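# Loop the blue air tube into its own coupling

## Task

Curve the blue air tube back on itself and insert its loose end deep into the coupling fitted at the tube's opposite end.

## Robot and tools

Robot: two seven-joint Flexiv Rizon4 arms, left_arm and right_arm, each ending in a parallel two-finger gripper. All poses, velocities and targets are in the scene frame: origin at table-top height midway between the nominal bases, +z up, +x out over the table, left_arm on the +y side (this is not the image left). Calibrated bases: left_arm at (+0.014, +0.325, 0) m, quat_wxyz (+1.000, 0, 0, -0.007); right_arm at (-0.039, -0.410, 0) m, quat_wxyz (+1.000, 0, 0, +0.012). Reported hand poses may be off by a few centimetres, more at long reach.

Gripper frame: fingers point along its +z, close along its x. end_effector_position is the point midway between the pads; fingertips extend 17.5 mm past it. A camera block sticks out about 10 cm toward the gripper's -y and rotates with it. Big wrist rotations can swing the elbow.

The 20-number row (shared by execute_actions and move): one flat list covering both arms. Numbers 1-10 are left_arm: x, y, z (metres, absolute position in the scene frame), qw, qx, qy, qz (absolute orientation, w first), then gripper position, force_limit, speed. Numbers 11-20 are the same ten for right_arm. The three gripper numbers lie in [-1, 1]. position: +1 fully open (50 mm gap), about -0.65 pads meet, -1 means grip (close until blocked). force_limit: -1 about 20 N per pad, 0 about 102 N, +1 about 185 N (actual grip may exceed by ~15 N). speed: -1 is 20 mm/s, 0 is 85, +1 is 150. Both begin at +1. A new force_limit or speed only applies once position changes by at least 0.01. To leave a gripper untouched, resend its last three numbers exactly; 0 is a real command. For an idle arm, resend the full pose from the last result taken before it stopped moving, and hold its orientation by repeating the same quaternion rather than a drifted reading.

execute_actions(actions, cameras): actions is a list of actions; each action is a list of 1 to 15 rows, each row held for one 1/30 s step, with the final row repeated to fill 15 steps. Any target more than 0.6 m from that gripper's current position along any of its own axes gets the action rejected for both arms; a malformed action or a failing first action rejects the call. An empty list just reports state. Commanded orientation is clipped to within 32 degrees of the measured one each step; an action may fall short, so the result's Hand target shows where the arm is being sent, and you command the remainder next.

move(target, speed, blend, stop_force, zero, blocking, cameras): straight-line gripper paths from the current Hand target to target, which is one 20-number row or a list of up to 15 rows (same finger numbers in every row). speed: m/s per path, 0.002 to 2.2, default 0.25 (rotation capped at twice that in rad/s); one value or one per target. blend: corner rounding in metres for lists, default 0. stop_force: 3 to 120 N, ends an arm's path when push opposing its travel exceeds that over its last zero (or any 150 N reading); unreliable while the gripper rotates, and the arm keeps pressing after stopping. Omit it when backing away from a contact. zero (only with stop_force, default true) re-zeroes moving arms first. blocking=false returns after about 0.5 s while the move continues; not allowed with stop_force. Paths don't avoid obstacles or the other arm; grippers lag and overshoot more when fast. Result adds a move: line: done (within 3 mm and 2 degrees), off_target, moving, held, fault, plus limits=paced (pose clipped) or limits=held (steps withheld).

wait(seconds 0 to 10): arms keep their last command; a running move goes on. stop(): brakes a running move; fingers continue. zoom_image(camera, region [x0,y0,x1,y1] pixels, at most 504x504) on cam_high, cam_table, cam_left_wrist or cam_right_wrist (each 672x504). zero_wrist_force(arm). clear_fault(arm): clears a reported torque or force fault; the arm then pauses while restarting. read_manual(section) gives only licence texts. finished_scene(scene): ends the current scene by its number; irreversible, and the goal must hold without the robot.

Result lines: end_effector_position, quat and velocities in the scene frame; Joint velocities 'within noise' means at rest (velocities then omitted). Joint torques in Joint positions order, positive toward larger angle. Wrist force/torque along the gripper's own axes, force from the contact into the arm, zeroed at scene start, saturating near 150 N and 3-5 N m. object_status: 0 moving, 1 blocked while opening, 2 blocked while closing (a real grip), 3 at requested position or pads met. Opening in mm is about (250 - position_measured) x 0.202. Tool commands shows current gripper commands. MOTOR HOT appears at 65 °C; at 80 °C the arm is braked 30-60 s.

Avoid: 150 N net force or joint contact torque at the load limits (waist/shoulder 115, upper arm roll/elbow 60.1, wrist joints 36.6 N m) causes a fault stop; after a force fault release a held part before moving. Don't let the arms or grippers collide or grip each other's fingers. Nothing may fall off or be left off the table. Avoid drops, letting go of moving parts, slams and hard pushes; approach contacts slowly. Holding loads or stretched poses heats motors. Objects may occasionally get nudged by outside pushes.

Each tool is called as name(argument=value, ...) on one line, values as JSON.

## Session

execute_actions(actions=[])

Scene clock: 0.00 s.
left_arm: end_effector_position=(+0.4915, +0.5067, +0.1567) position_measured=3 object_status=3 end_effector_quat_wxyz=(+0.029, +0.666, -0.433, +0.606) | right_arm: end_effector_position=(+0.3800, -0.2354, +0.3162) position_measured=3 object_status=3 end_effector_quat_wxyz=(+0.078, +0.490, +0.836, +0.236)
Joint positions: left_arm=[2.304 -1.66 -1.019 2.395 0.477 1.165 2.222] | right_arm=[0.584 0.378 0.029 2.535 0.109 1.085 -1.527]
Joint velocities: within noise
Joint torques (N m): no reading
Wrist force (N): no reading
Wrist torque (N m): no reading
Wrist force, peak (N): no reading
Hand target: left_arm +0.4915, +0.5067, +0.1567; +0.029, +0.666, -0.433, +0.606 | right_arm +0.3800, -0.2354, +0.3162; +0.078, +0.490, +0.836, +0.236
Tool commands: left_gripper/position=+1.0 left_gripper/force_limit=+1.0 left_gripper/speed=+1.0 right_gripper/position=+1.0 right_gripper/force_limit=+1.0 right_gripper/speed=+1.0

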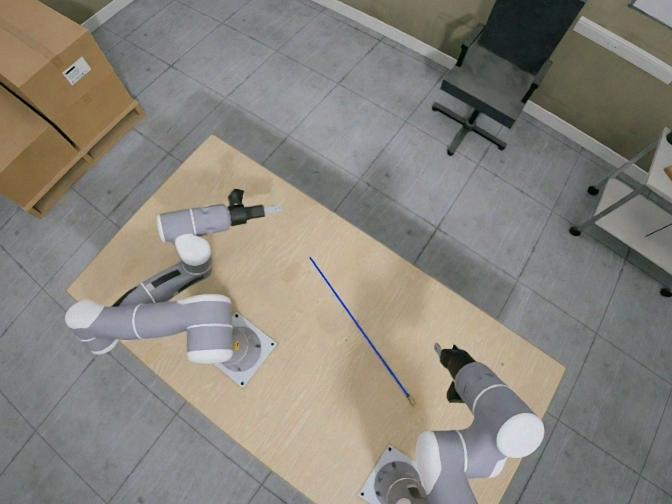

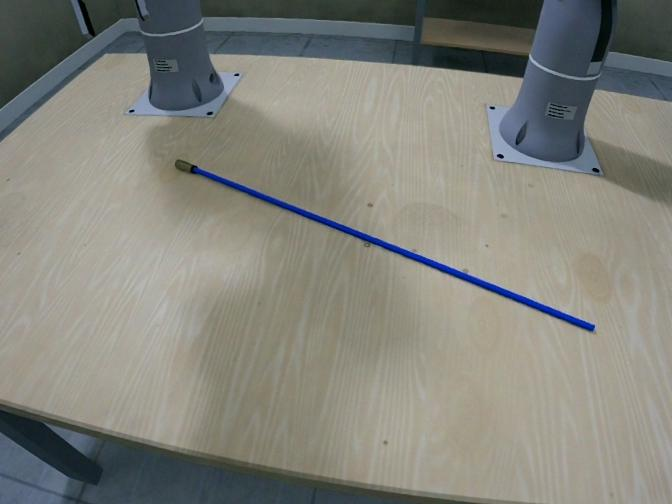

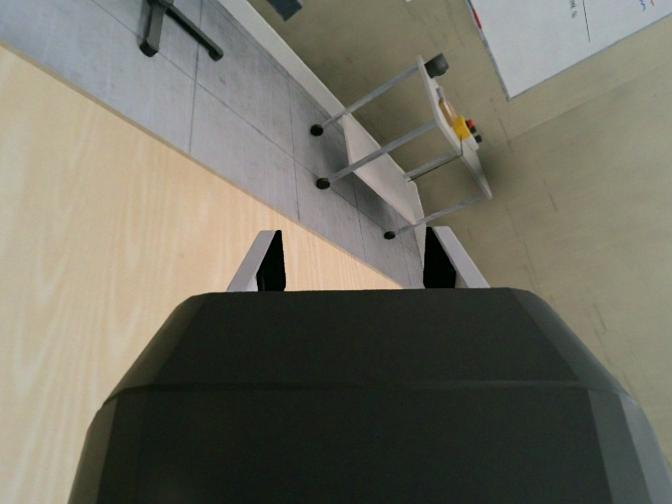

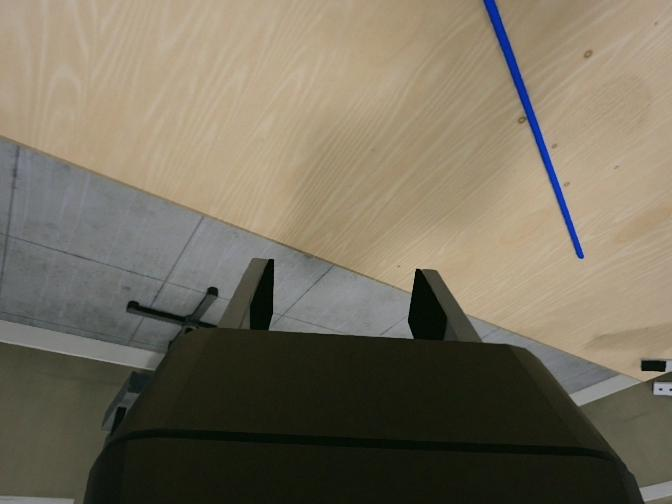

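zoom_image(camera="cam_table", region=[160, 140, 260, 215])

zoom_image(camera="cam_table", region=[540, 295, 620, 355])

Scaled by 5.040 from the camera's 672x504 image, which has a finer 960x720 frame.

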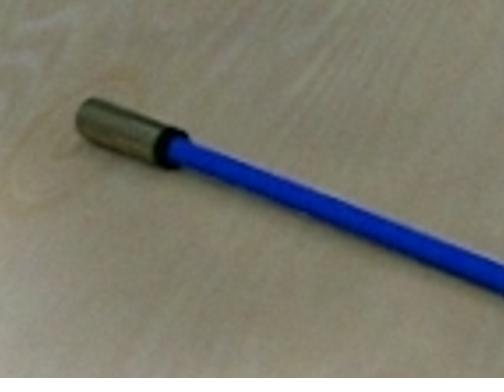

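Scaled by 6.300 from the camera's 672x504 image, which has a finer 960x720 frame.

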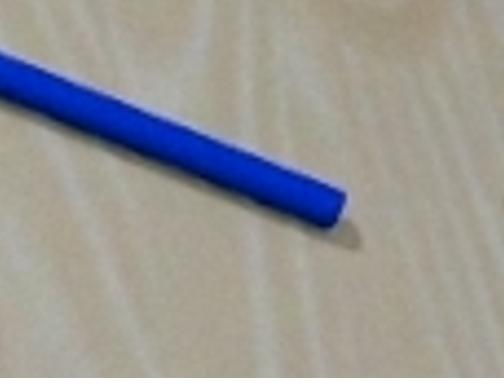

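move(target=[[0.45,0.42,0.22,0.1729,0.9811,0.0859,0.0151,1,-0.5,0,0.30,-0.27,0.22,0.2126,0.9593,-0.1813,-0.0402,1,-0.5,0],[0.44,0.35,0.22,0.128,0.7261,0.6653,0.1173,1,-0.5,0,0.217,-0.288,0.16,0.2126,0.9593,-0.1813,-0.0402,1,-0.5,0],[0.439,0.277,0.16,0.0290,0.1834,0.9705,0.1537,1,-0.5,0,0.217,-0.288,0.14,0.2126,0.9593,-0.1813,-0.0402,1,-0.5,0]], blend=[0.03,0.03,0], speed=0.3)

Scene clock: 116.60 s.
left_arm: end_effector_position=(+0.4394, +0.2774, +0.1600) position_measured=3 object_status=3 end_effector_quat_wxyz=(+0.011, +0.242, +0.968, +0.059) | right_arm: end_effector_position=(+0.2169, -0.2880, +0.1400) position_measured=3 object_status=3 end_effector_quat_wxyz=(+0.213, +0.959, -0.181, -0.040)
Joint positions: left_arm=[2.578 0.041 -2.753 2.408 0.163 0.899 -2.968] | right_arm=[0.182 -0.135 0.702 2.409 -0.231 0.505 1.453]
Joint velocities: within noise
Joint torques (N m): left_arm=[0.51 -25.24 0.77 -23.13 -3.37 5.23 0.28] | right_arm=[0.2 23.6 1.63 -22.01 -2.83 2.91 -0.36]
Wrist force (N): left_arm=[1.9 -1.0 0.6] | right_arm=[-0.3 0.0 -0.3]
Wrist torque (N m): left_arm=[-0.14 0.25 0.58] | right_arm=[0.05 -0.02 -0.01]
Wrist force, peak (N): left_arm=[1.6 -3.6 1.2] | right_arm=[-0.7 0.0 0.4]
Hand target: left_arm +0.4393, +0.2774, +0.1599; +0.011, +0.242, +0.968, +0.059 | right_arm +0.2170, -0.2880, +0.1400; +0.213, +0.959, -0.181, -0.040
Off the commanded pose: left_arm 0.001 m, 13 deg | right_arm 0.000 m, 0 deg.
joint sent to its limit (left arm) — joint 7 (wrist roll), lower limit. The joint targets are off in orientation, not in position.
move: off_target (left_arm)
camera_calibration:
cam_left_wrist: T_world_to_cam=[[-0.861202, 0.507975, -0.0171193, 0.250381], [0.434949, 0.753986, 0.492264, -0.469581], [0.262966, 0.416493, -0.870277, 0.03494], [0, 0, 0, 1]] pos_world=[0.410685, 0.212318, 0.265852]
cam_right_wrist: T_world_to_cam=[[0.951747, -0.306578, -0.013713, -0.285711], [-0.209654, -0.682185, 0.700478, -0.228712], [-0.224106, -0.663803, -0.713542, 0.0883717], [0, 0, 0, 1]] pos_world=[0.243779, -0.184955, 0.219347]

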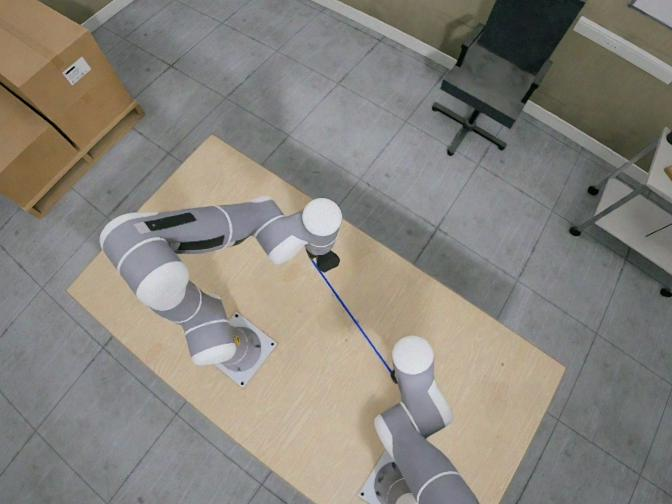

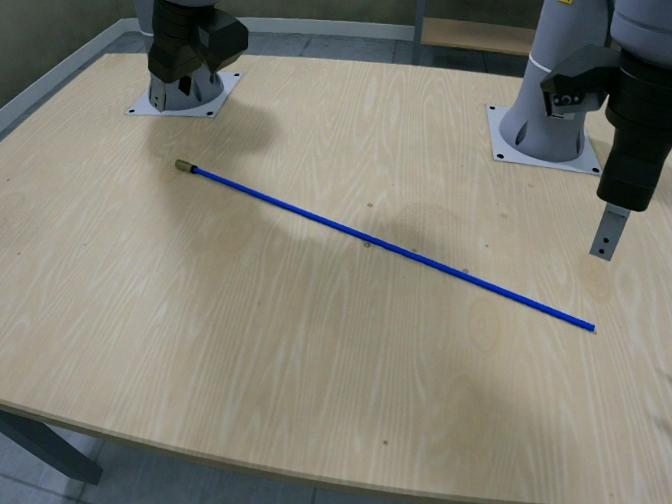

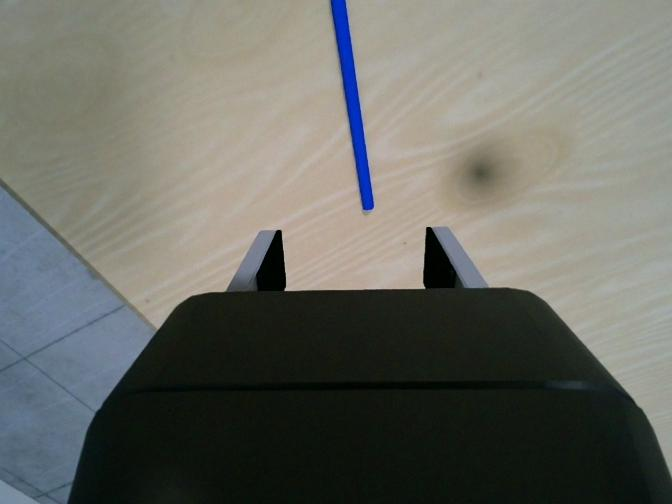

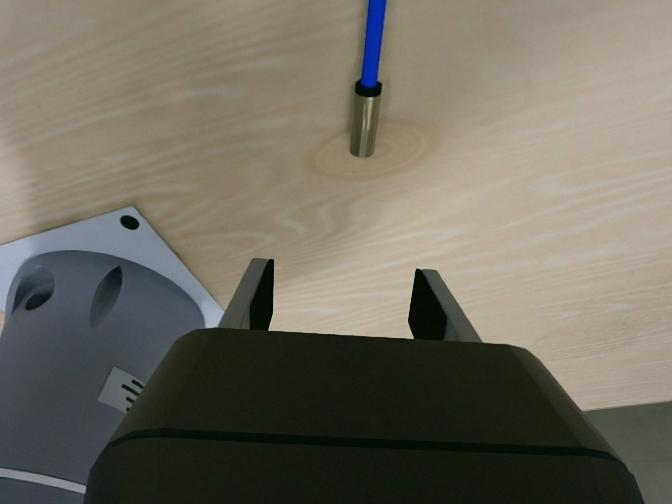

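move(target=[0.4394,0.2774,0.16,0.011,0.242,0.968,0.059,1,-0.5,0,0.2265,-0.2895,0.06,0.2126,0.9593,-0.1813,-0.0402,1,-0.5,0], cameras=["cam_right_wrist","cam_table"])

Scene clock: 145.73 s.
left_arm: end_effector_position=(+0.4394, +0.2774, +0.1600) position_measured=3 object_status=3 end_effector_quat_wxyz=(+0.011, +0.242, +0.968, +0.059) | right_arm: end_effector_position=(+0.2265, -0.2895, +0.0599) position_measured=3 object_status=3 end_effector_quat_wxyz=(+0.213, +0.959, -0.181, -0.040)
Joint positions: left_arm=[2.578 0.042 -2.753 2.408 0.163 0.898 -2.968] | right_arm=[0.226 -0.376 0.573 2.479 -0.486 0.742 1.625]
Joint velocities: within noise
Joint torques (N m): left_arm=[0.62 -24.87 0.73 -23.28 -3.42 5.23 0.29] | right_arm=[0.33 29.88 4.95 -15.72 -1.85 2.94 -0.36]
Wrist force (N): left_arm=[1.8 -0.9 0.5] | right_arm=[-0.2 0.0 0.2]
Wrist torque (N m): left_arm=[-0.12 0.26 0.58] | right_arm=[0.04 -0.03 -0.01]
Wrist force, peak (N): left_arm=[1.9 -1.3 0.6] | right_arm=[0.5 -1.5 2.9]
Hand target: left_arm +0.4394, +0.2774, +0.1600; +0.011, +0.242, +0.968, +0.059 | right_arm +0.2265, -0.2895, +0.0600; +0.213, +0.959, -0.181, -0.040
Off the commanded pose: left_arm 0.000 m, 0 deg | right_arm 0.000 m, 0 deg.
move: done
camera_calibration:
cam_right_wrist: T_world_to_cam=[[0.951615, -0.307004, -0.0133099, -0.296412], [-0.210241, -0.682046, 0.700437, -0.171453], [-0.224115, -0.663748, -0.713591, 0.0323695], [0, 0, 0, 1]] pos_world=[0.253279, -0.186453, 0.139245]
Images, in order (width x height): cam_table 672x504, cam_right_wrist 672x504.

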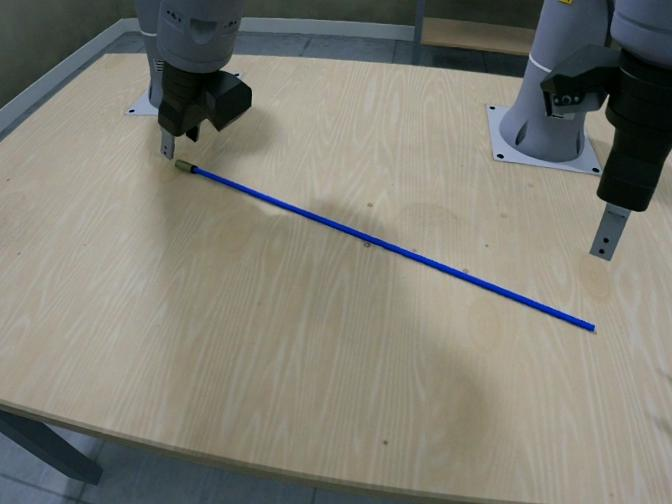

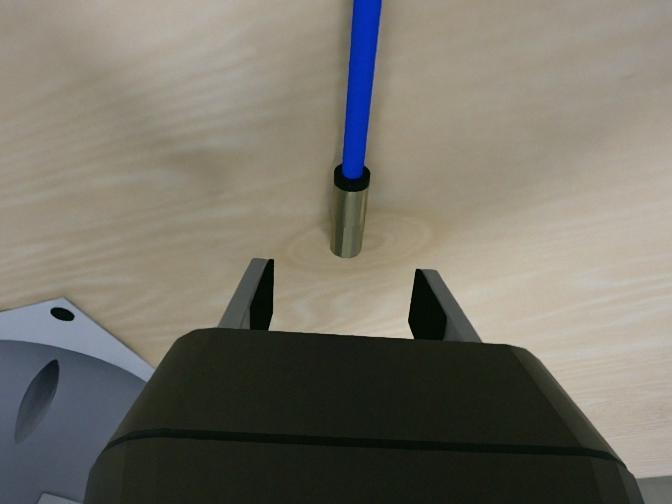

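move(target=[0.4394,0.2774,0.16,0.011,0.242,0.968,0.059,1,-0.5,0,0.2291,-0.2826,0.045,0.1283,0.9748,-0.1806,-0.0238,1,-0.5,0], cameras=["cam_right_wrist"])

move(target=[0.4394,0.2774,0.16,0.011,0.242,0.968,0.059,1,-0.5,0,0.2291,-0.2826,0.014,0.1283,0.9748,-0.1806,-0.0238,1,-0.5,0], cameras=["cam_right_wrist"], speed=0.015, stop_force=5)

Scene clock: 173.00 s.
left_arm: end_effector_position=(+0.4394, +0.2774, +0.1600) position_measured=3 object_status=3 end_effector_quat_wxyz=(+0.011, +0.242, +0.968, +0.059) | right_arm: end_effector_position=(+0.2291, -0.2826, +0.0450) position_measured=3 object_status=3 end_effector_quat_wxyz=(+0.128, +0.975, -0.180, -0.024)
Joint positions: left_arm=[2.578 0.042 -2.753 2.408 0.163 0.898 -2.968] | right_arm=[0.173 -0.351 0.511 2.612 -0.602 1.034 1.635]
Joint velocities: within noise
Joint torques (N m): left_arm=[0.59 -24.89 0.62 -23.25 -3.37 5.3 0.28] | right_arm=[-0.04 27.66 3.97 -13.48 -1.38 3.65 -0.35]
Wrist force (N): left_arm=[1.6 -1.1 0.6] | right_arm=[-0.2 -0.4 -0.4]
Wrist torque (N m): left_arm=[-0.15 0.30 0.58] | right_arm=[0.02 -0.05 0.07]
Wrist force, peak (N): left_arm=[1.9 -1.1 0.7] | right_arm=[-0.1 0.5 0.7]
Hand target: left_arm +0.4394, +0.2774, +0.1600; +0.011, +0.242, +0.968, +0.059 | right_arm +0.2291, -0.2826, +0.0450; +0.128, +0.975, -0.181, -0.024
Off the commanded pose: left_arm 0.000 m, 0 deg | right_arm 0.000 m, 0 deg.
move: done
camera_calibration:
cam_right_wrist: T_world_to_cam=[[0.954444, -0.298379, -0.0027239, -0.295673], [-0.244468, -0.787163, 0.566224, -0.171603], [-0.171094, -0.539763, -0.824247, 0.0546574], [0, 0, 0, 1]] pos_world=[0.249603, -0.1938, 0.141412]
Images, in order (width x height): cam_right_wrist 672x504.

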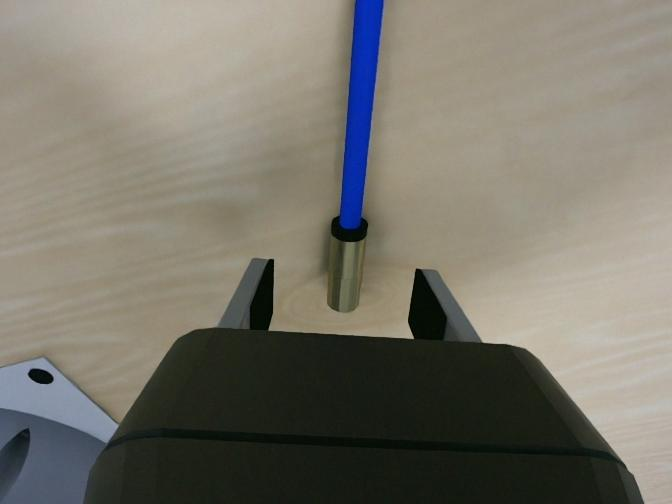

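Scene clock: 175.33 s.
left_arm: end_effector_position=(+0.4394, +0.2774, +0.1600) position_measured=3 object_status=3 end_effector_quat_wxyz=(+0.011, +0.242, +0.968, +0.059) | right_arm: end_effector_position=(+0.2295, -0.2824, +0.0193) position_measured=3 object_status=3 end_effector_quat_wxyz=(+0.128, +0.975, -0.180, -0.023)
Joint positions: left_arm=[2.578 0.042 -2.753 2.408 0.163 0.898 -2.968] | right_arm=[0.226 -0.43 0.393 2.631 -0.757 1.123 1.734]
Joint velocities: within noise
Joint torques (N m): left_arm=[0.63 -24.93 0.66 -23.26 -3.37 5.32 0.26] | right_arm=[0.67 19.21 2.38 -10.42 -0.96 4.18 0.23]
Wrist force (N): left_arm=[1.8 -1.0 0.7] | right_arm=[-3.6 18.6 -41.9]
Wrist torque (N m): left_arm=[-0.14 0.26 0.59] | right_arm=[0.44 -1.33 -0.53]
Wrist force, peak (N): left_arm=[1.9 -1.2 0.7] | right_arm=[-7.5 31.3 -68.1]
Hand target: left_arm +0.4394, +0.2774, +0.1600; +0.011, +0.242, +0.968, +0.059 | right_arm +0.2291, -0.2826, +0.0189; +0.128, +0.975, -0.181, -0.024
Off the commanded pose: left_arm 0.000 m, 0 deg | right_arm 0.005 m, 0 deg.
move: contact (right_arm)
camera_calibration:
cam_right_wrist: T_world_to_cam=[[0.954598, -0.297892, -0.001602, -0.295945], [-0.244769, -0.787405, 0.565757, -0.15682], [-0.169796, -0.539679, -0.82457, 0.0334233], [0, 0, 0, 1]] pos_world=[0.249799, -0.193603, 0.115808]
Images, in order (width x height): cam_right_wrist 672x504.

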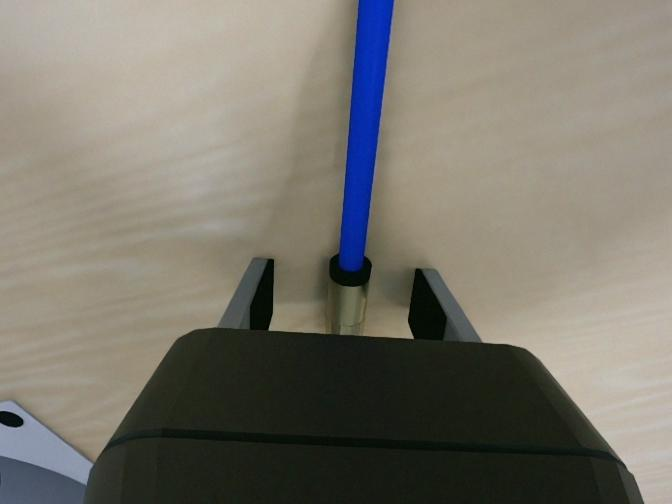

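move(target=[[0.4394,0.2774,0.16,0.011,0.242,0.968,0.059,1,-0.5,0,0.2291,-0.2826,0.0210,0.1283,0.9748,-0.1806,-0.0238,1,-0.5,-1],[0.4394,0.2774,0.16,0.011,0.242,0.968,0.059,1,-0.5,0,0.2291,-0.2826,0.0211,0.1283,0.9748,-0.1806,-0.0238,-1,-0.5,-1]], speed=0.03, cameras=["cam_right_wrist"])

wait(seconds=1.5, cameras=["cam_right_wrist"])

Scene clock: 185.07 s.
left_arm: end_effector_position=(+0.4394, +0.2774, +0.1600) position_measured=3 object_status=3 end_effector_quat_wxyz=(+0.011, +0.242, +0.968, +0.059) | right_arm: end_effector_position=(+0.2291, -0.2826, +0.0211) position_measured=186 object_status=2 end_effector_quat_wxyz=(+0.128, +0.975, -0.181, -0.024)
Joint positions: left_arm=[2.578 0.042 -2.753 2.408 0.163 0.898 -2.968] | right_arm=[0.221 -0.425 0.404 2.63 -0.745 1.116 1.726]
Joint velocities: within noise
Joint torques (N m): left_arm=[0.67 -24.85 0.62 -23.24 -3.36 5.31 0.25] | right_arm=[0.08 29.37 4.71 -10.97 -1.05 3.55 -0.44]
Wrist force (N): left_arm=[1.7 -1.1 0.6] | right_arm=[-6.1 0.4 0.4]
Wrist torque (N m): left_arm=[-0.15 0.28 0.59] | right_arm=[0.16 0.95 0.07]
Wrist force, peak (N): left_arm=[2.0 -1.2 0.5] | right_arm=[-3.8 18.7 -42.0]
Hand target: left_arm +0.4394, +0.2774, +0.1600; +0.011, +0.242, +0.968, +0.059 | right_arm +0.2291, -0.2826, +0.0211; +0.128, +0.975, -0.181, -0.024
Off the commanded pose: left_arm 0.000 m, 0 deg | right_arm 0.000 m, 0 deg.
move: done
camera_calibration:
cam_right_wrist: T_world_to_cam=[[0.954252, -0.298994, -0.00254175, -0.2958], [-0.245078, -0.786991, 0.5662, -0.157801], [-0.171291, -0.539674, -0.824264, 0.0350811], [0, 0, 0, 1]] pos_world=[0.249603, -0.193698, 0.117511]
Images, in order (width x height): cam_right_wrist 672x504.

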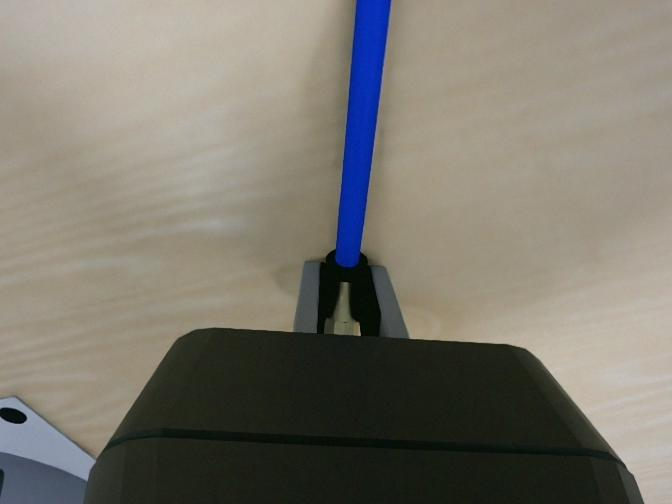

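Scene clock: 186.57 s.
left_arm: end_effector_position=(+0.4394, +0.2774, +0.1600) position_measured=3 object_status=3 end_effector_quat_wxyz=(+0.011, +0.242, +0.968, +0.059) | right_arm: end_effector_position=(+0.2291, -0.2826, +0.0211) position_measured=186 object_status=2 end_effector_quat_wxyz=(+0.128, +0.975, -0.181, -0.024)
Joint positions: left_arm=[2.578 0.042 -2.753 2.408 0.163 0.898 -2.968] | right_arm=[0.221 -0.425 0.404 2.63 -0.745 1.116 1.726]
Joint velocities: within noise
Joint torques (N m): left_arm=[0.66 -24.87 0.56 -23.26 -3.43 5.32 0.28] | right_arm=[0.04 29.38 4.78 -10.94 -1 3.52 -0.43]
Wrist force (N): left_arm=[1.8 -1.1 0.7] | right_arm=[-6.0 0.4 0.5]
Wrist torque (N m): left_arm=[-0.14 0.26 0.58] | right_arm=[0.17 0.94 0.08]
Wrist force, peak (N): left_arm=[1.9 -1.2 0.7] | right_arm=[-6.3 0.3 0.6]
Hand target: left_arm +0.4394, +0.2774, +0.1600; +0.011, +0.242, +0.968, +0.059 | right_arm +0.2291, -0.2826, +0.0211; +0.128, +0.975, -0.181, -0.024
Tool commands: left_gripper/position=+1.0 left_gripper/force_limit=-0.5 left_gripper/speed=+0.0 right_gripper/position=-1.0 right_gripper/force_limit=-0.5 right_gripper/speed=-1.0
Off the commanded pose: left_arm 0.000 m, 0 deg | right_arm 0.000 m, 0 deg.
wait: 1.50 s; at rest by 0.17 s
camera_calibration:
cam_right_wrist: T_world_to_cam=[[0.954252, -0.298994, -0.00254175, -0.2958], [-0.245078, -0.786991, 0.5662, -0.157801], [-0.171291, -0.539674, -0.824264, 0.0350811], [0, 0, 0, 1]] pos_world=[0.249603, -0.193698, 0.117511]
Images, in order (width x height): cam_right_wrist 672x504.

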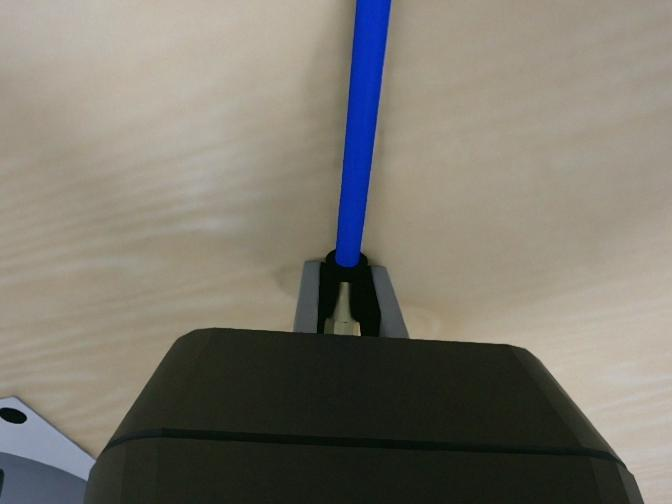

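move(target=[[0.47,0.33,0.16,0.0316,0.2398,0.9620,0.1266,1,-0.5,0,0.2291,-0.25,0.025,0.1283,0.9748,-0.1806,-0.0238,-1,-0.5,-1],[0.503,0.385,0.14,0.0316,0.2398,0.9620,0.1266,1,-0.5,0,0.235,-0.115,0.024,0.1266,0.9620,-0.2398,-0.0316,-1,-0.5,-1]], speed=0.12, blend=[0.01,0])

Scene clock: 196.60 s.
left_arm: end_effector_position=(+0.5030, +0.3852, +0.1400) position_measured=3 object_status=3 end_effector_quat_wxyz=(+0.031, +0.240, +0.962, +0.127) | right_arm: end_effector_position=(+0.2350, -0.1149, +0.0240) position_measured=186 object_status=2 end_effector_quat_wxyz=(+0.127, +0.962, -0.240, -0.032)
Joint positions: left_arm=[2.509 0.209 -2.451 2.371 0.204 1.084 -2.802] | right_arm=[0.431 -0.608 0.565 2.263 -0.543 0.874 1.944]
Joint velocities: within noise
Joint torques (N m): left_arm=[0.75 -25.25 3.76 -21.33 -3.45 5.52 0.33] | right_arm=[0.28 39.23 10.18 -16.18 -2.08 3.46 -0.32]
Wrist force (N): left_arm=[2.1 -1.1 0.3] | right_arm=[-6.0 0.2 1.0]
Wrist torque (N m): left_arm=[-0.10 0.28 0.66] | right_arm=[0.15 0.94 0.08]
Wrist force, peak (N): left_arm=[1.7 -3.3 0.4] | right_arm=[-7.6 -3.2 0.1]
Hand target: left_arm +0.5030, +0.3850, +0.1400; +0.032, +0.240, +0.962, +0.127 | right_arm +0.2350, -0.1150, +0.0240; +0.127, +0.962, -0.240, -0.032
Off the commanded pose: left_arm 0.000 m, 0 deg | right_arm 0.000 m, 0 deg.
move: done
camera_calibration:
cam_left_wrist: T_world_to_cam=[[-0.860417, 0.509305, -0.017053, 0.249047], [0.394519, 0.686933, 0.61031, -0.539027], [0.322548, 0.518393, -0.791979, -0.124221], [0, 0, 0, 1]] pos_world=[0.467008, 0.30783, 0.23484]
cam_right_wrist: T_world_to_cam=[[0.91084, -0.412752, -0.00265144, -0.254203], [-0.338879, -0.751457, 0.566103, 0.0000606462], [-0.235652, -0.514731, -0.82433, 0.147053], [0, 0, 0, 1]] pos_world=[0.266212, -0.0291846, 0.120512]

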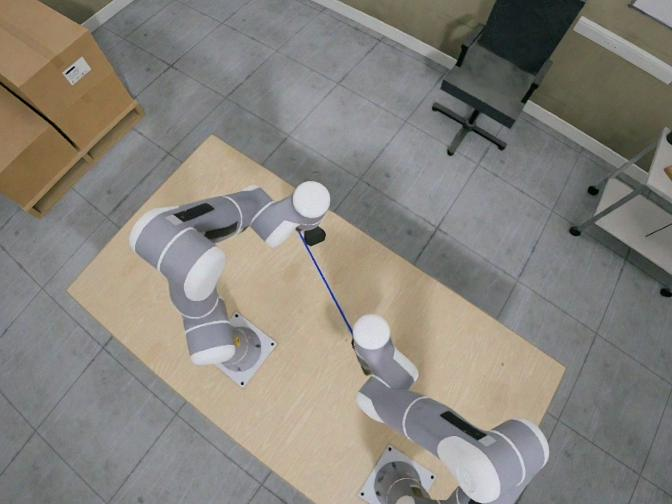

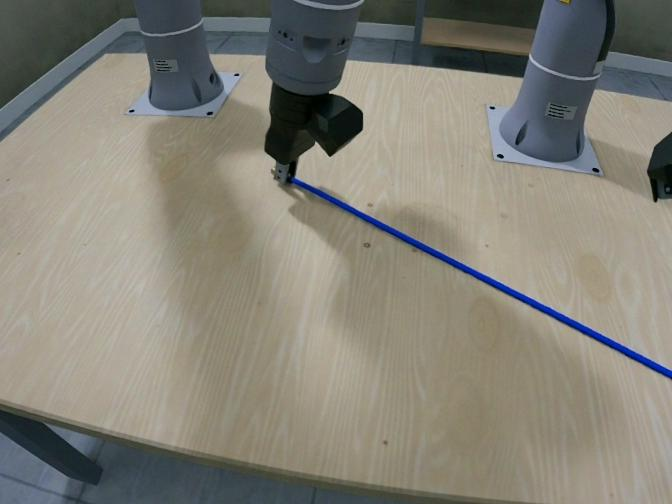

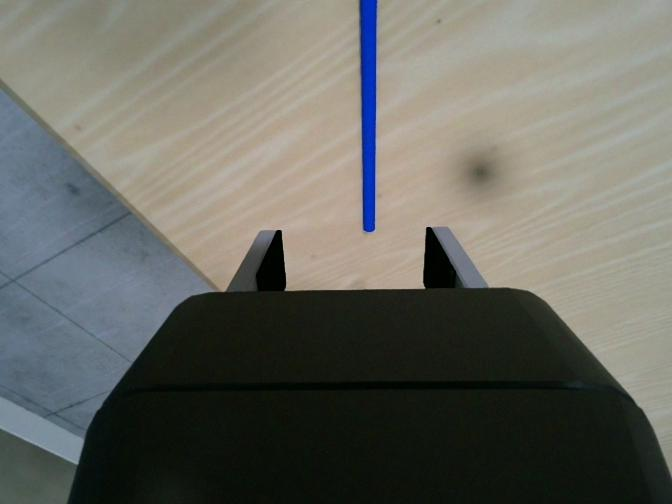

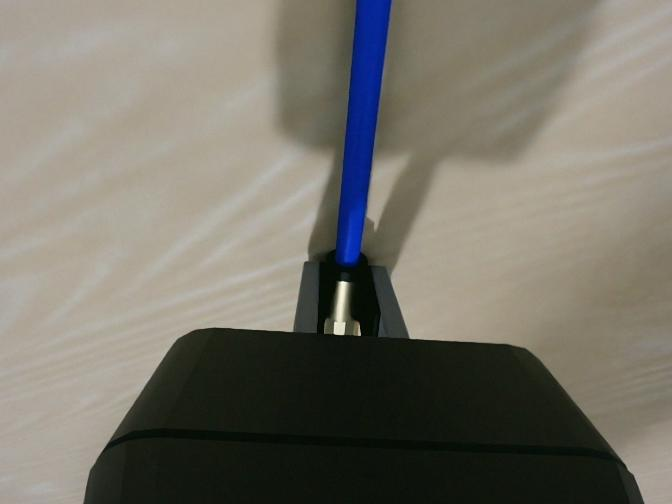

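move(target=[0.500,0.403,0.045,0.0316,0.2398,0.9620,0.1266,1,-0.5,0,0.235,-0.115,0.024,0.1266,0.9620,-0.2398,-0.0316,-1,-0.5,-1], cameras=["cam_left_wrist"], speed=0.15)

move(target=[0.500,0.403,0.015,0.0316,0.2398,0.9620,0.1266,1,-0.5,0,0.235,-0.115,0.024,0.1266,0.9620,-0.2398,-0.0316,-1,-0.5,-1], cameras=["cam_left_wrist"], speed=0.01, stop_force=4)

Scene clock: 211.77 s.
left_arm: end_effector_position=(+0.5000, +0.4031, +0.0450) position_measured=3 object_status=3 end_effector_quat_wxyz=(+0.032, +0.240, +0.962, +0.127) | right_arm: end_effector_position=(+0.2350, -0.1149, +0.0240) position_measured=186 object_status=2 end_effector_quat_wxyz=(+0.127, +0.962, -0.240, -0.032)
Joint positions: left_arm=[2.707 0.52 -2.654 2.421 -0.005 1.436 -2.679] | right_arm=[0.431 -0.608 0.565 2.263 -0.543 0.874 1.944]
Joint velocities: within noise
Joint torques (N m): left_arm=[0.85 -33.81 6.72 -13.13 -2.39 5.64 0.36] | right_arm=[0.07 39.65 10.07 -16.31 -2.14 3.65 -0.48]
Wrist force (N): left_arm=[1.4 -1.3 0.7] | right_arm=[-6.0 0.2 0.9]
Wrist torque (N m): left_arm=[-0.14 0.37 0.63] | right_arm=[0.15 0.95 0.07]
Wrist force, peak (N): left_arm=[2.1 -2.1 4.1] | right_arm=[-6.2 0.0 0.9]
Hand target: left_arm +0.5000, +0.4030, +0.0450; +0.032, +0.240, +0.962, +0.127 | right_arm +0.2350, -0.1150, +0.0240; +0.127, +0.962, -0.240, -0.032
Off the commanded pose: left_arm 0.000 m, 0 deg | right_arm 0.000 m, 0 deg.
move: done
camera_calibration:
cam_left_wrist: T_world_to_cam=[[-0.860406, 0.509318, -0.0172141, 0.235691], [0.394455, 0.686991, 0.610286, -0.492214], [0.322656, 0.518303, -0.791994, -0.207841], [0, 0, 0, 1]] pos_world=[0.464008, 0.325829, 0.13984]
Images, in order (width x height): cam_left_wrist 672x504.

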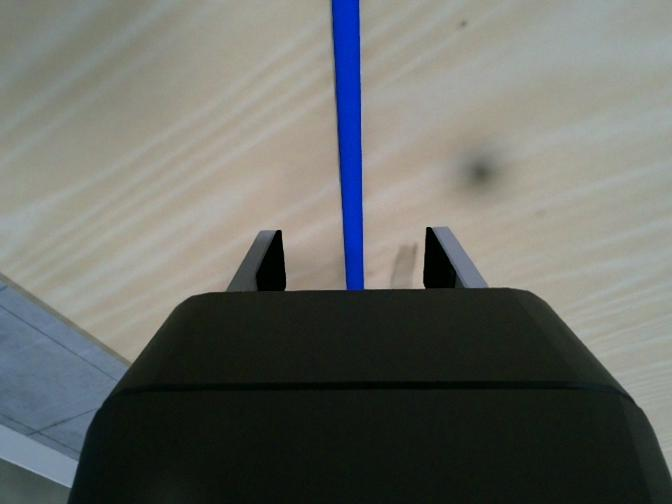

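Scene clock: 215.03 s.
left_arm: end_effector_position=(+0.5003, +0.4030, +0.0186) position_measured=3 object_status=3 end_effector_quat_wxyz=(+0.032, +0.240, +0.962, +0.127) | right_arm: end_effector_position=(+0.2350, -0.1149, +0.0240) position_measured=186 object_status=2 end_effector_quat_wxyz=(+0.127, +0.962, -0.240, -0.032)
Joint positions: left_arm=[2.758 0.604 -2.714 2.405 -0.018 1.508 -2.687] | right_arm=[0.431 -0.608 0.565 2.263 -0.543 0.874 1.944]
Joint velocities: within noise
Joint torques (N m): left_arm=[0.31 -32.94 5.72 -10.34 -1.86 4.96 0.15] | right_arm=[0.11 39.88 10.06 -16.25 -2.23 3.62 -0.43]
Wrist force (N): left_arm=[2.9 1.2 -8.3] | right_arm=[-6.0 0.2 1.0]
Wrist torque (N m): left_arm=[-0.06 0.66 0.72] | right_arm=[0.16 0.94 0.07]
Wrist force, peak (N): left_arm=[3.5 1.7 -14.1] | right_arm=[-6.2 0.2 0.9]
Hand target: left_arm +0.5000, +0.4030, +0.0183; +0.032, +0.240, +0.962, +0.127 | right_arm +0.2350, -0.1150, +0.0240; +0.127, +0.962, -0.240, -0.032
Off the commanded pose: left_arm 0.004 m, 0 deg | right_arm 0.000 m, 0 deg.
move: contact (left_arm)
camera_calibration:
cam_left_wrist: T_world_to_cam=[[-0.860242, 0.509571, -0.0179234, 0.23547], [0.394168, 0.686899, 0.610575, -0.476024], [0.323443, 0.518177, -0.791756, -0.229143], [0, 0, 0, 1]] pos_world=[0.464309, 0.325728, 0.113443]
Images, in order (width x height): cam_left_wrist 672x504.

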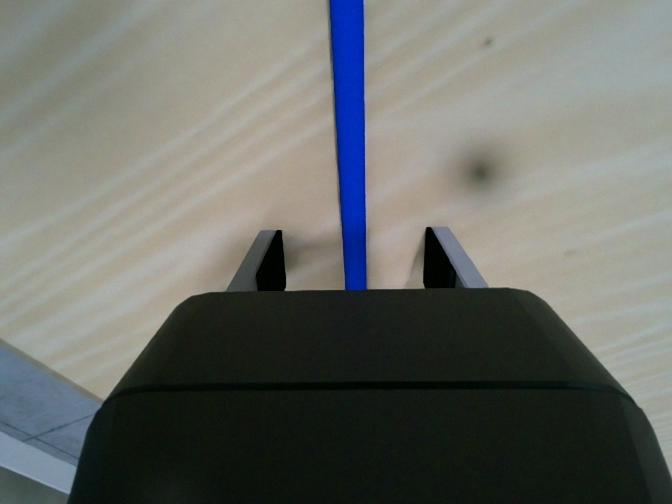

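move(target=[[0.500,0.403,0.0192,0.0316,0.2398,0.9620,0.1266,1,-0.5,-1,0.235,-0.115,0.024,0.1266,0.9620,-0.2398,-0.0316,-1,-0.5,-1],[0.500,0.403,0.0193,0.0316,0.2398,0.9620,0.1266,-1,-0.5,-1,0.235,-0.115,0.024,0.1266,0.9620,-0.2398,-0.0316,-1,-0.5,-1]], speed=0.03, cameras=["cam_left_wrist"])

move(target=[0.500,0.403,0.15,0.0316,0.2398,0.9620,0.1266,-1,-0.5,-1,0.235,-0.115,0.15,0.1266,0.9620,-0.2398,-0.0316,-1,-0.5,-1], speed=0.1)

Scene clock: 224.77 s.
left_arm: end_effector_position=(+0.5002, +0.4030, +0.0194) position_measured=218 object_status=2 end_effector_quat_wxyz=(+0.032, +0.240, +0.962, +0.127) | right_arm: end_effector_position=(+0.2350, -0.1149, +0.0240) position_measured=186 object_status=2 end_effector_quat_wxyz=(+0.127, +0.962, -0.240, -0.032)
Joint positions: left_arm=[2.756 0.601 -2.712 2.405 -0.018 1.505 -2.687] | right_arm=[0.431 -0.608 0.565 2.263 -0.543 0.874 1.944]
Joint velocities: within noise
Joint torques (N m): left_arm=[0.67 -35.53 7.01 -11.08 -2.01 5.34 0.28] | right_arm=[0.17 39.72 9.98 -16.18 -2.22 3.62 -0.44]
Wrist force (N): left_arm=[1.6 -1.1 -0.6] | right_arm=[-5.9 0.2 1.2]
Wrist torque (N m): left_arm=[-0.15 0.37 0.63] | right_arm=[0.17 0.93 0.08]
Wrist force, peak (N): left_arm=[3.0 1.3 -8.5] | right_arm=[-6.2 0.1 1.2]
Hand target: left_arm +0.5000, +0.4030, +0.0193; +0.032, +0.240, +0.962, +0.127 | right_arm +0.2350, -0.1150, +0.0240; +0.127, +0.962, -0.240, -0.032
Off the commanded pose: left_arm 0.000 m, 0 deg | right_arm 0.000 m, 0 deg.
move: done
camera_calibration:
cam_left_wrist: T_world_to_cam=[[-0.860507, 0.509132, -0.0176656, 0.235633], [0.39407, 0.68721, 0.610288, -0.476496], [0.322857, 0.518196, -0.791983, -0.228187], [0, 0, 0, 1]] pos_world=[0.464208, 0.32573, 0.114242]
Images, in order (width x height): cam_left_wrist 672x504.

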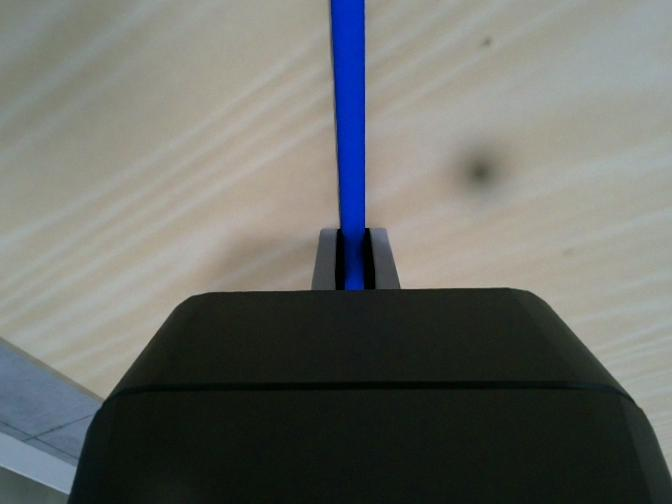

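Scene clock: 226.40 s.
left_arm: end_effector_position=(+0.5000, +0.4030, +0.1501) position_measured=218 object_status=2 end_effector_quat_wxyz=(+0.032, +0.240, +0.962, +0.127) | right_arm: end_effector_position=(+0.2350, -0.1150, +0.1500) position_measured=186 object_status=2 end_effector_quat_wxyz=(+0.127, +0.962, -0.240, -0.032)
Joint positions: left_arm=[2.518 0.172 -2.418 2.374 0.222 1.062 -2.769] | right_arm=[0.307 -0.339 0.769 2.157 -0.268 0.549 1.763]
Joint velocities: within noise
Joint torques (N m): left_arm=[0.6 -24.03 3.5 -22.08 -3.27 5.29 0.19] | right_arm=[-0.15 32.96 7.01 -24.54 -3.18 3.29 -0.53]
Wrist force (N): left_arm=[1.7 -1.5 0.4] | right_arm=[-6.2 -0.1 1.0]
Wrist torque (N m): left_arm=[-0.12 0.35 0.64] | right_arm=[0.13 0.96 0.07]
Wrist force, peak (N): left_arm=[1.7 -2.5 2.5] | right_arm=[-5.8 -1.0 3.3]
Hand target: left_arm +0.5000, +0.4030, +0.1500; +0.032, +0.240, +0.962, +0.127 | right_arm +0.2350, -0.1150, +0.1500; +0.127, +0.962, -0.240, -0.032
Off the commanded pose: left_arm 0.000 m, 0 deg | right_arm 0.000 m, 0 deg.
move: done
camera_calibration:
cam_left_wrist: T_world_to_cam=[[-0.860574, 0.50903, -0.0173206, 0.237835], [0.394238, 0.687266, 0.610116, -0.556274], [0.322472, 0.518222, -0.792122, -0.12444], [0, 0, 0, 1]] pos_world=[0.464108, 0.32573, 0.24494]
cam_right_wrist: T_world_to_cam=[[0.91081, -0.412818, -0.00261125, -0.253914], [-0.338884, -0.75127, 0.566349, -0.0713961], [-0.235761, -0.514951, -0.824162, 0.250848], [0, 0, 0, 1]] pos_world=[0.266212, -0.0292836, 0.246511]

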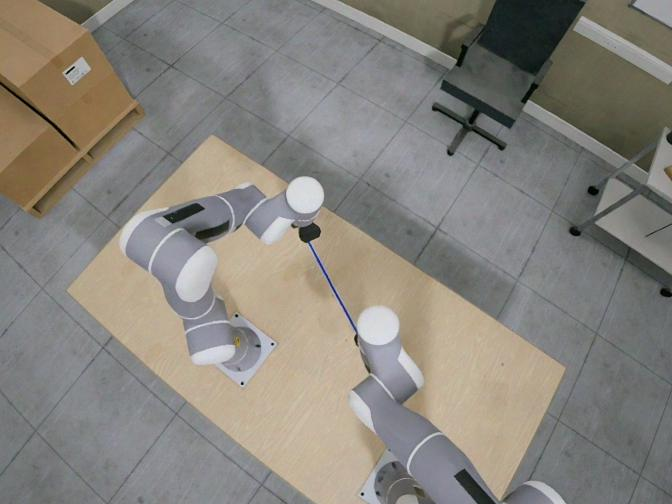

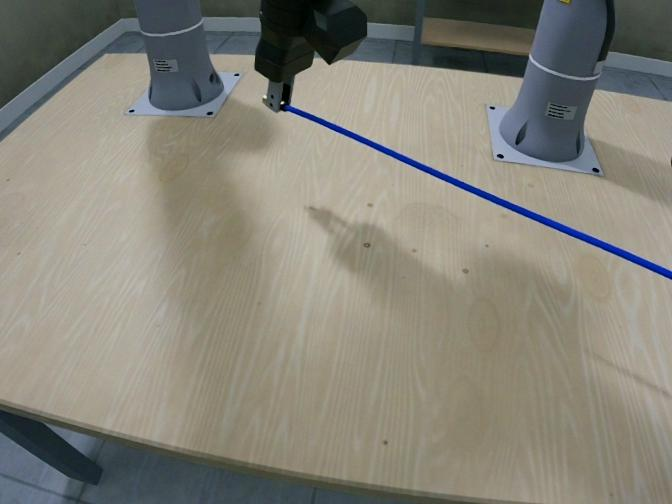

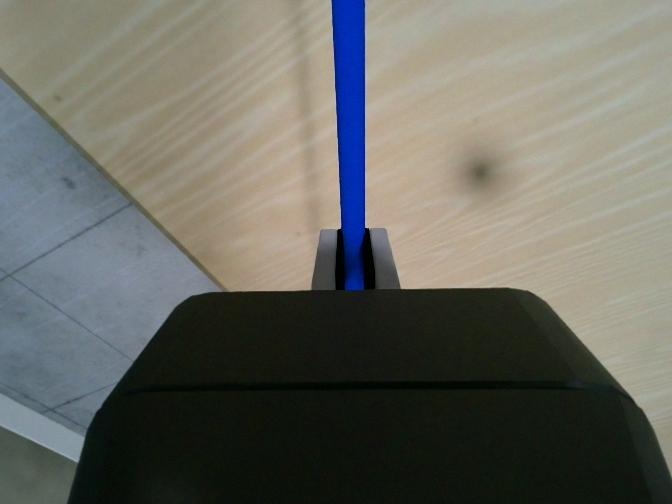

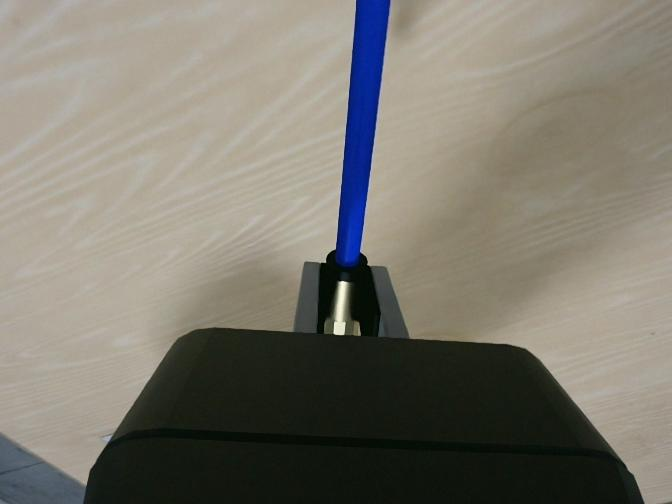

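move(target=[[0.5163,0.3769,0.18,0.0633,0.4806,0.8671,0.1141,-1,-0.5,-1,0.2537,-0.1169,0.18,0.1305,0.9913,0.0173,0.0023,-1,-0.5,-1],[0.5163,0.331,0.2,0.0907,0.6887,0.7132,0.0939,-1,-0.5,-1,0.2877,-0.099,0.2,0.1254,0.9530,0.2733,0.0360,-1,-0.5,-1],[0.5089,0.2711,0.2,0.1119,0.8498,0.5106,0.0672,-1,-0.5,-1,0.3291,-0.0671,0.2,0.1119,0.8498,0.5106,0.0672,-1,-0.5,-1]], speed=0.15, blend=[0.02,0.02,0])

Scene clock: 257.20 s.
left_arm: end_effector_position=(+0.5089, +0.2711, +0.2000) position_measured=218 object_status=2 end_effector_quat_wxyz=(+0.112, +0.850, +0.510, +0.067) | right_arm: end_effector_position=(+0.3292, -0.0671, +0.2000) position_measured=186 object_status=2 end_effector_quat_wxyz=(+0.112, +0.850, +0.511, +0.067)
Joint positions: left_arm=[2.499 0.01 -2.609 2.508 -0.258 1.18 -0.98] | right_arm=[0.184 -0.327 0.841 2.177 -0.693 0.716 0.431]
Joint velocities: within noise
Joint torques (N m): left_arm=[0.57 -21.67 0.5 -23.55 -2.49 5.66 0.36] | right_arm=[-0.14 31.12 7.44 -26.35 -3.04 4.11 -0.64]
Wrist force (N): left_arm=[1.3 -1.1 0.4] | right_arm=[-5.8 0.1 1.1]
Wrist torque (N m): left_arm=[-0.10 0.36 0.59] | right_arm=[0.12 0.92 0.14]
Wrist force, peak (N): left_arm=[2.0 -1.6 0.6] | right_arm=[-6.4 0.5 1.1]
Hand target: left_arm +0.5089, +0.2711, +0.2000; +0.112, +0.850, +0.511, +0.067 | right_arm +0.3291, -0.0671, +0.2000; +0.112, +0.850, +0.511, +0.067
Off the commanded pose: left_arm 0.000 m, 0 deg | right_arm 0.000 m, 0 deg.
move: done
camera_calibration:
cam_left_wrist: T_world_to_cam=[[0.509739, 0.860159, -0.0171137, -0.479032], [0.686759, -0.394838, 0.610299, -0.355214], [0.518197, -0.322846, -0.791986, 0.109031], [0, 0, 0, 1]] pos_world=[0.431627, 0.306992, 0.29494]
cam_right_wrist: T_world_to_cam=[[0.412446, 0.910979, -0.00257496, -0.0669672], [0.751358, -0.338576, 0.566416, -0.363044], [0.515121, -0.235551, -0.824115, 0.110482], [0, 0, 0, 1]] pos_world=[0.243485, -0.0358883, 0.296511]

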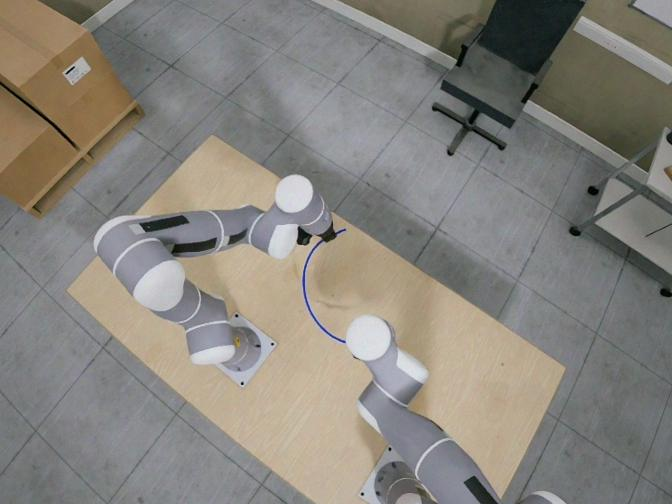

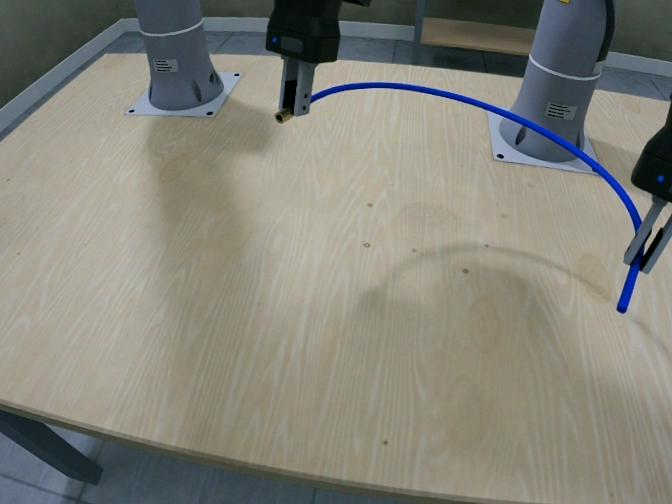

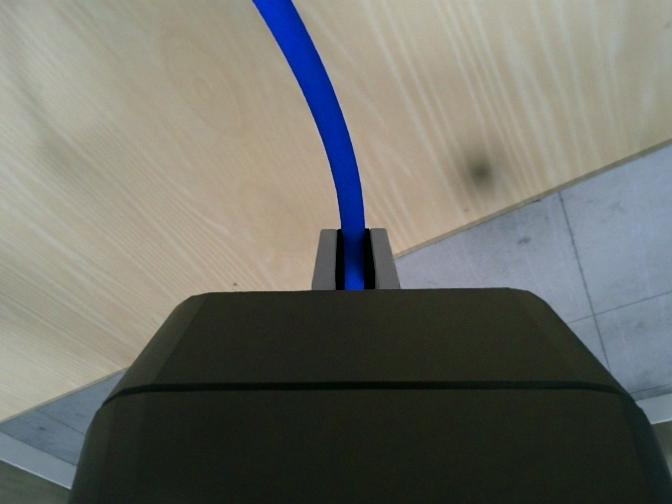

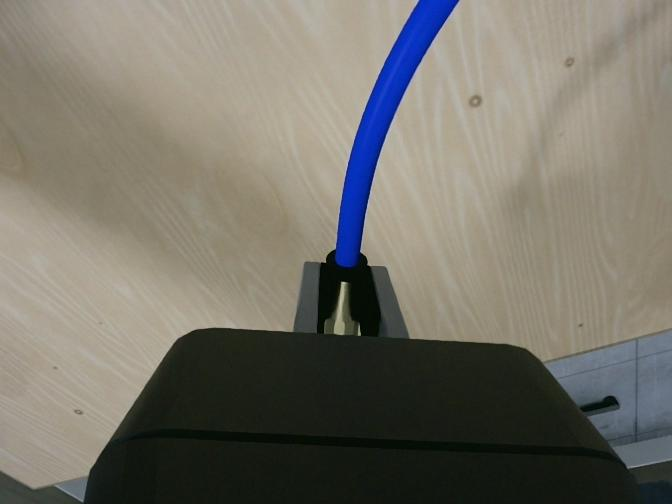

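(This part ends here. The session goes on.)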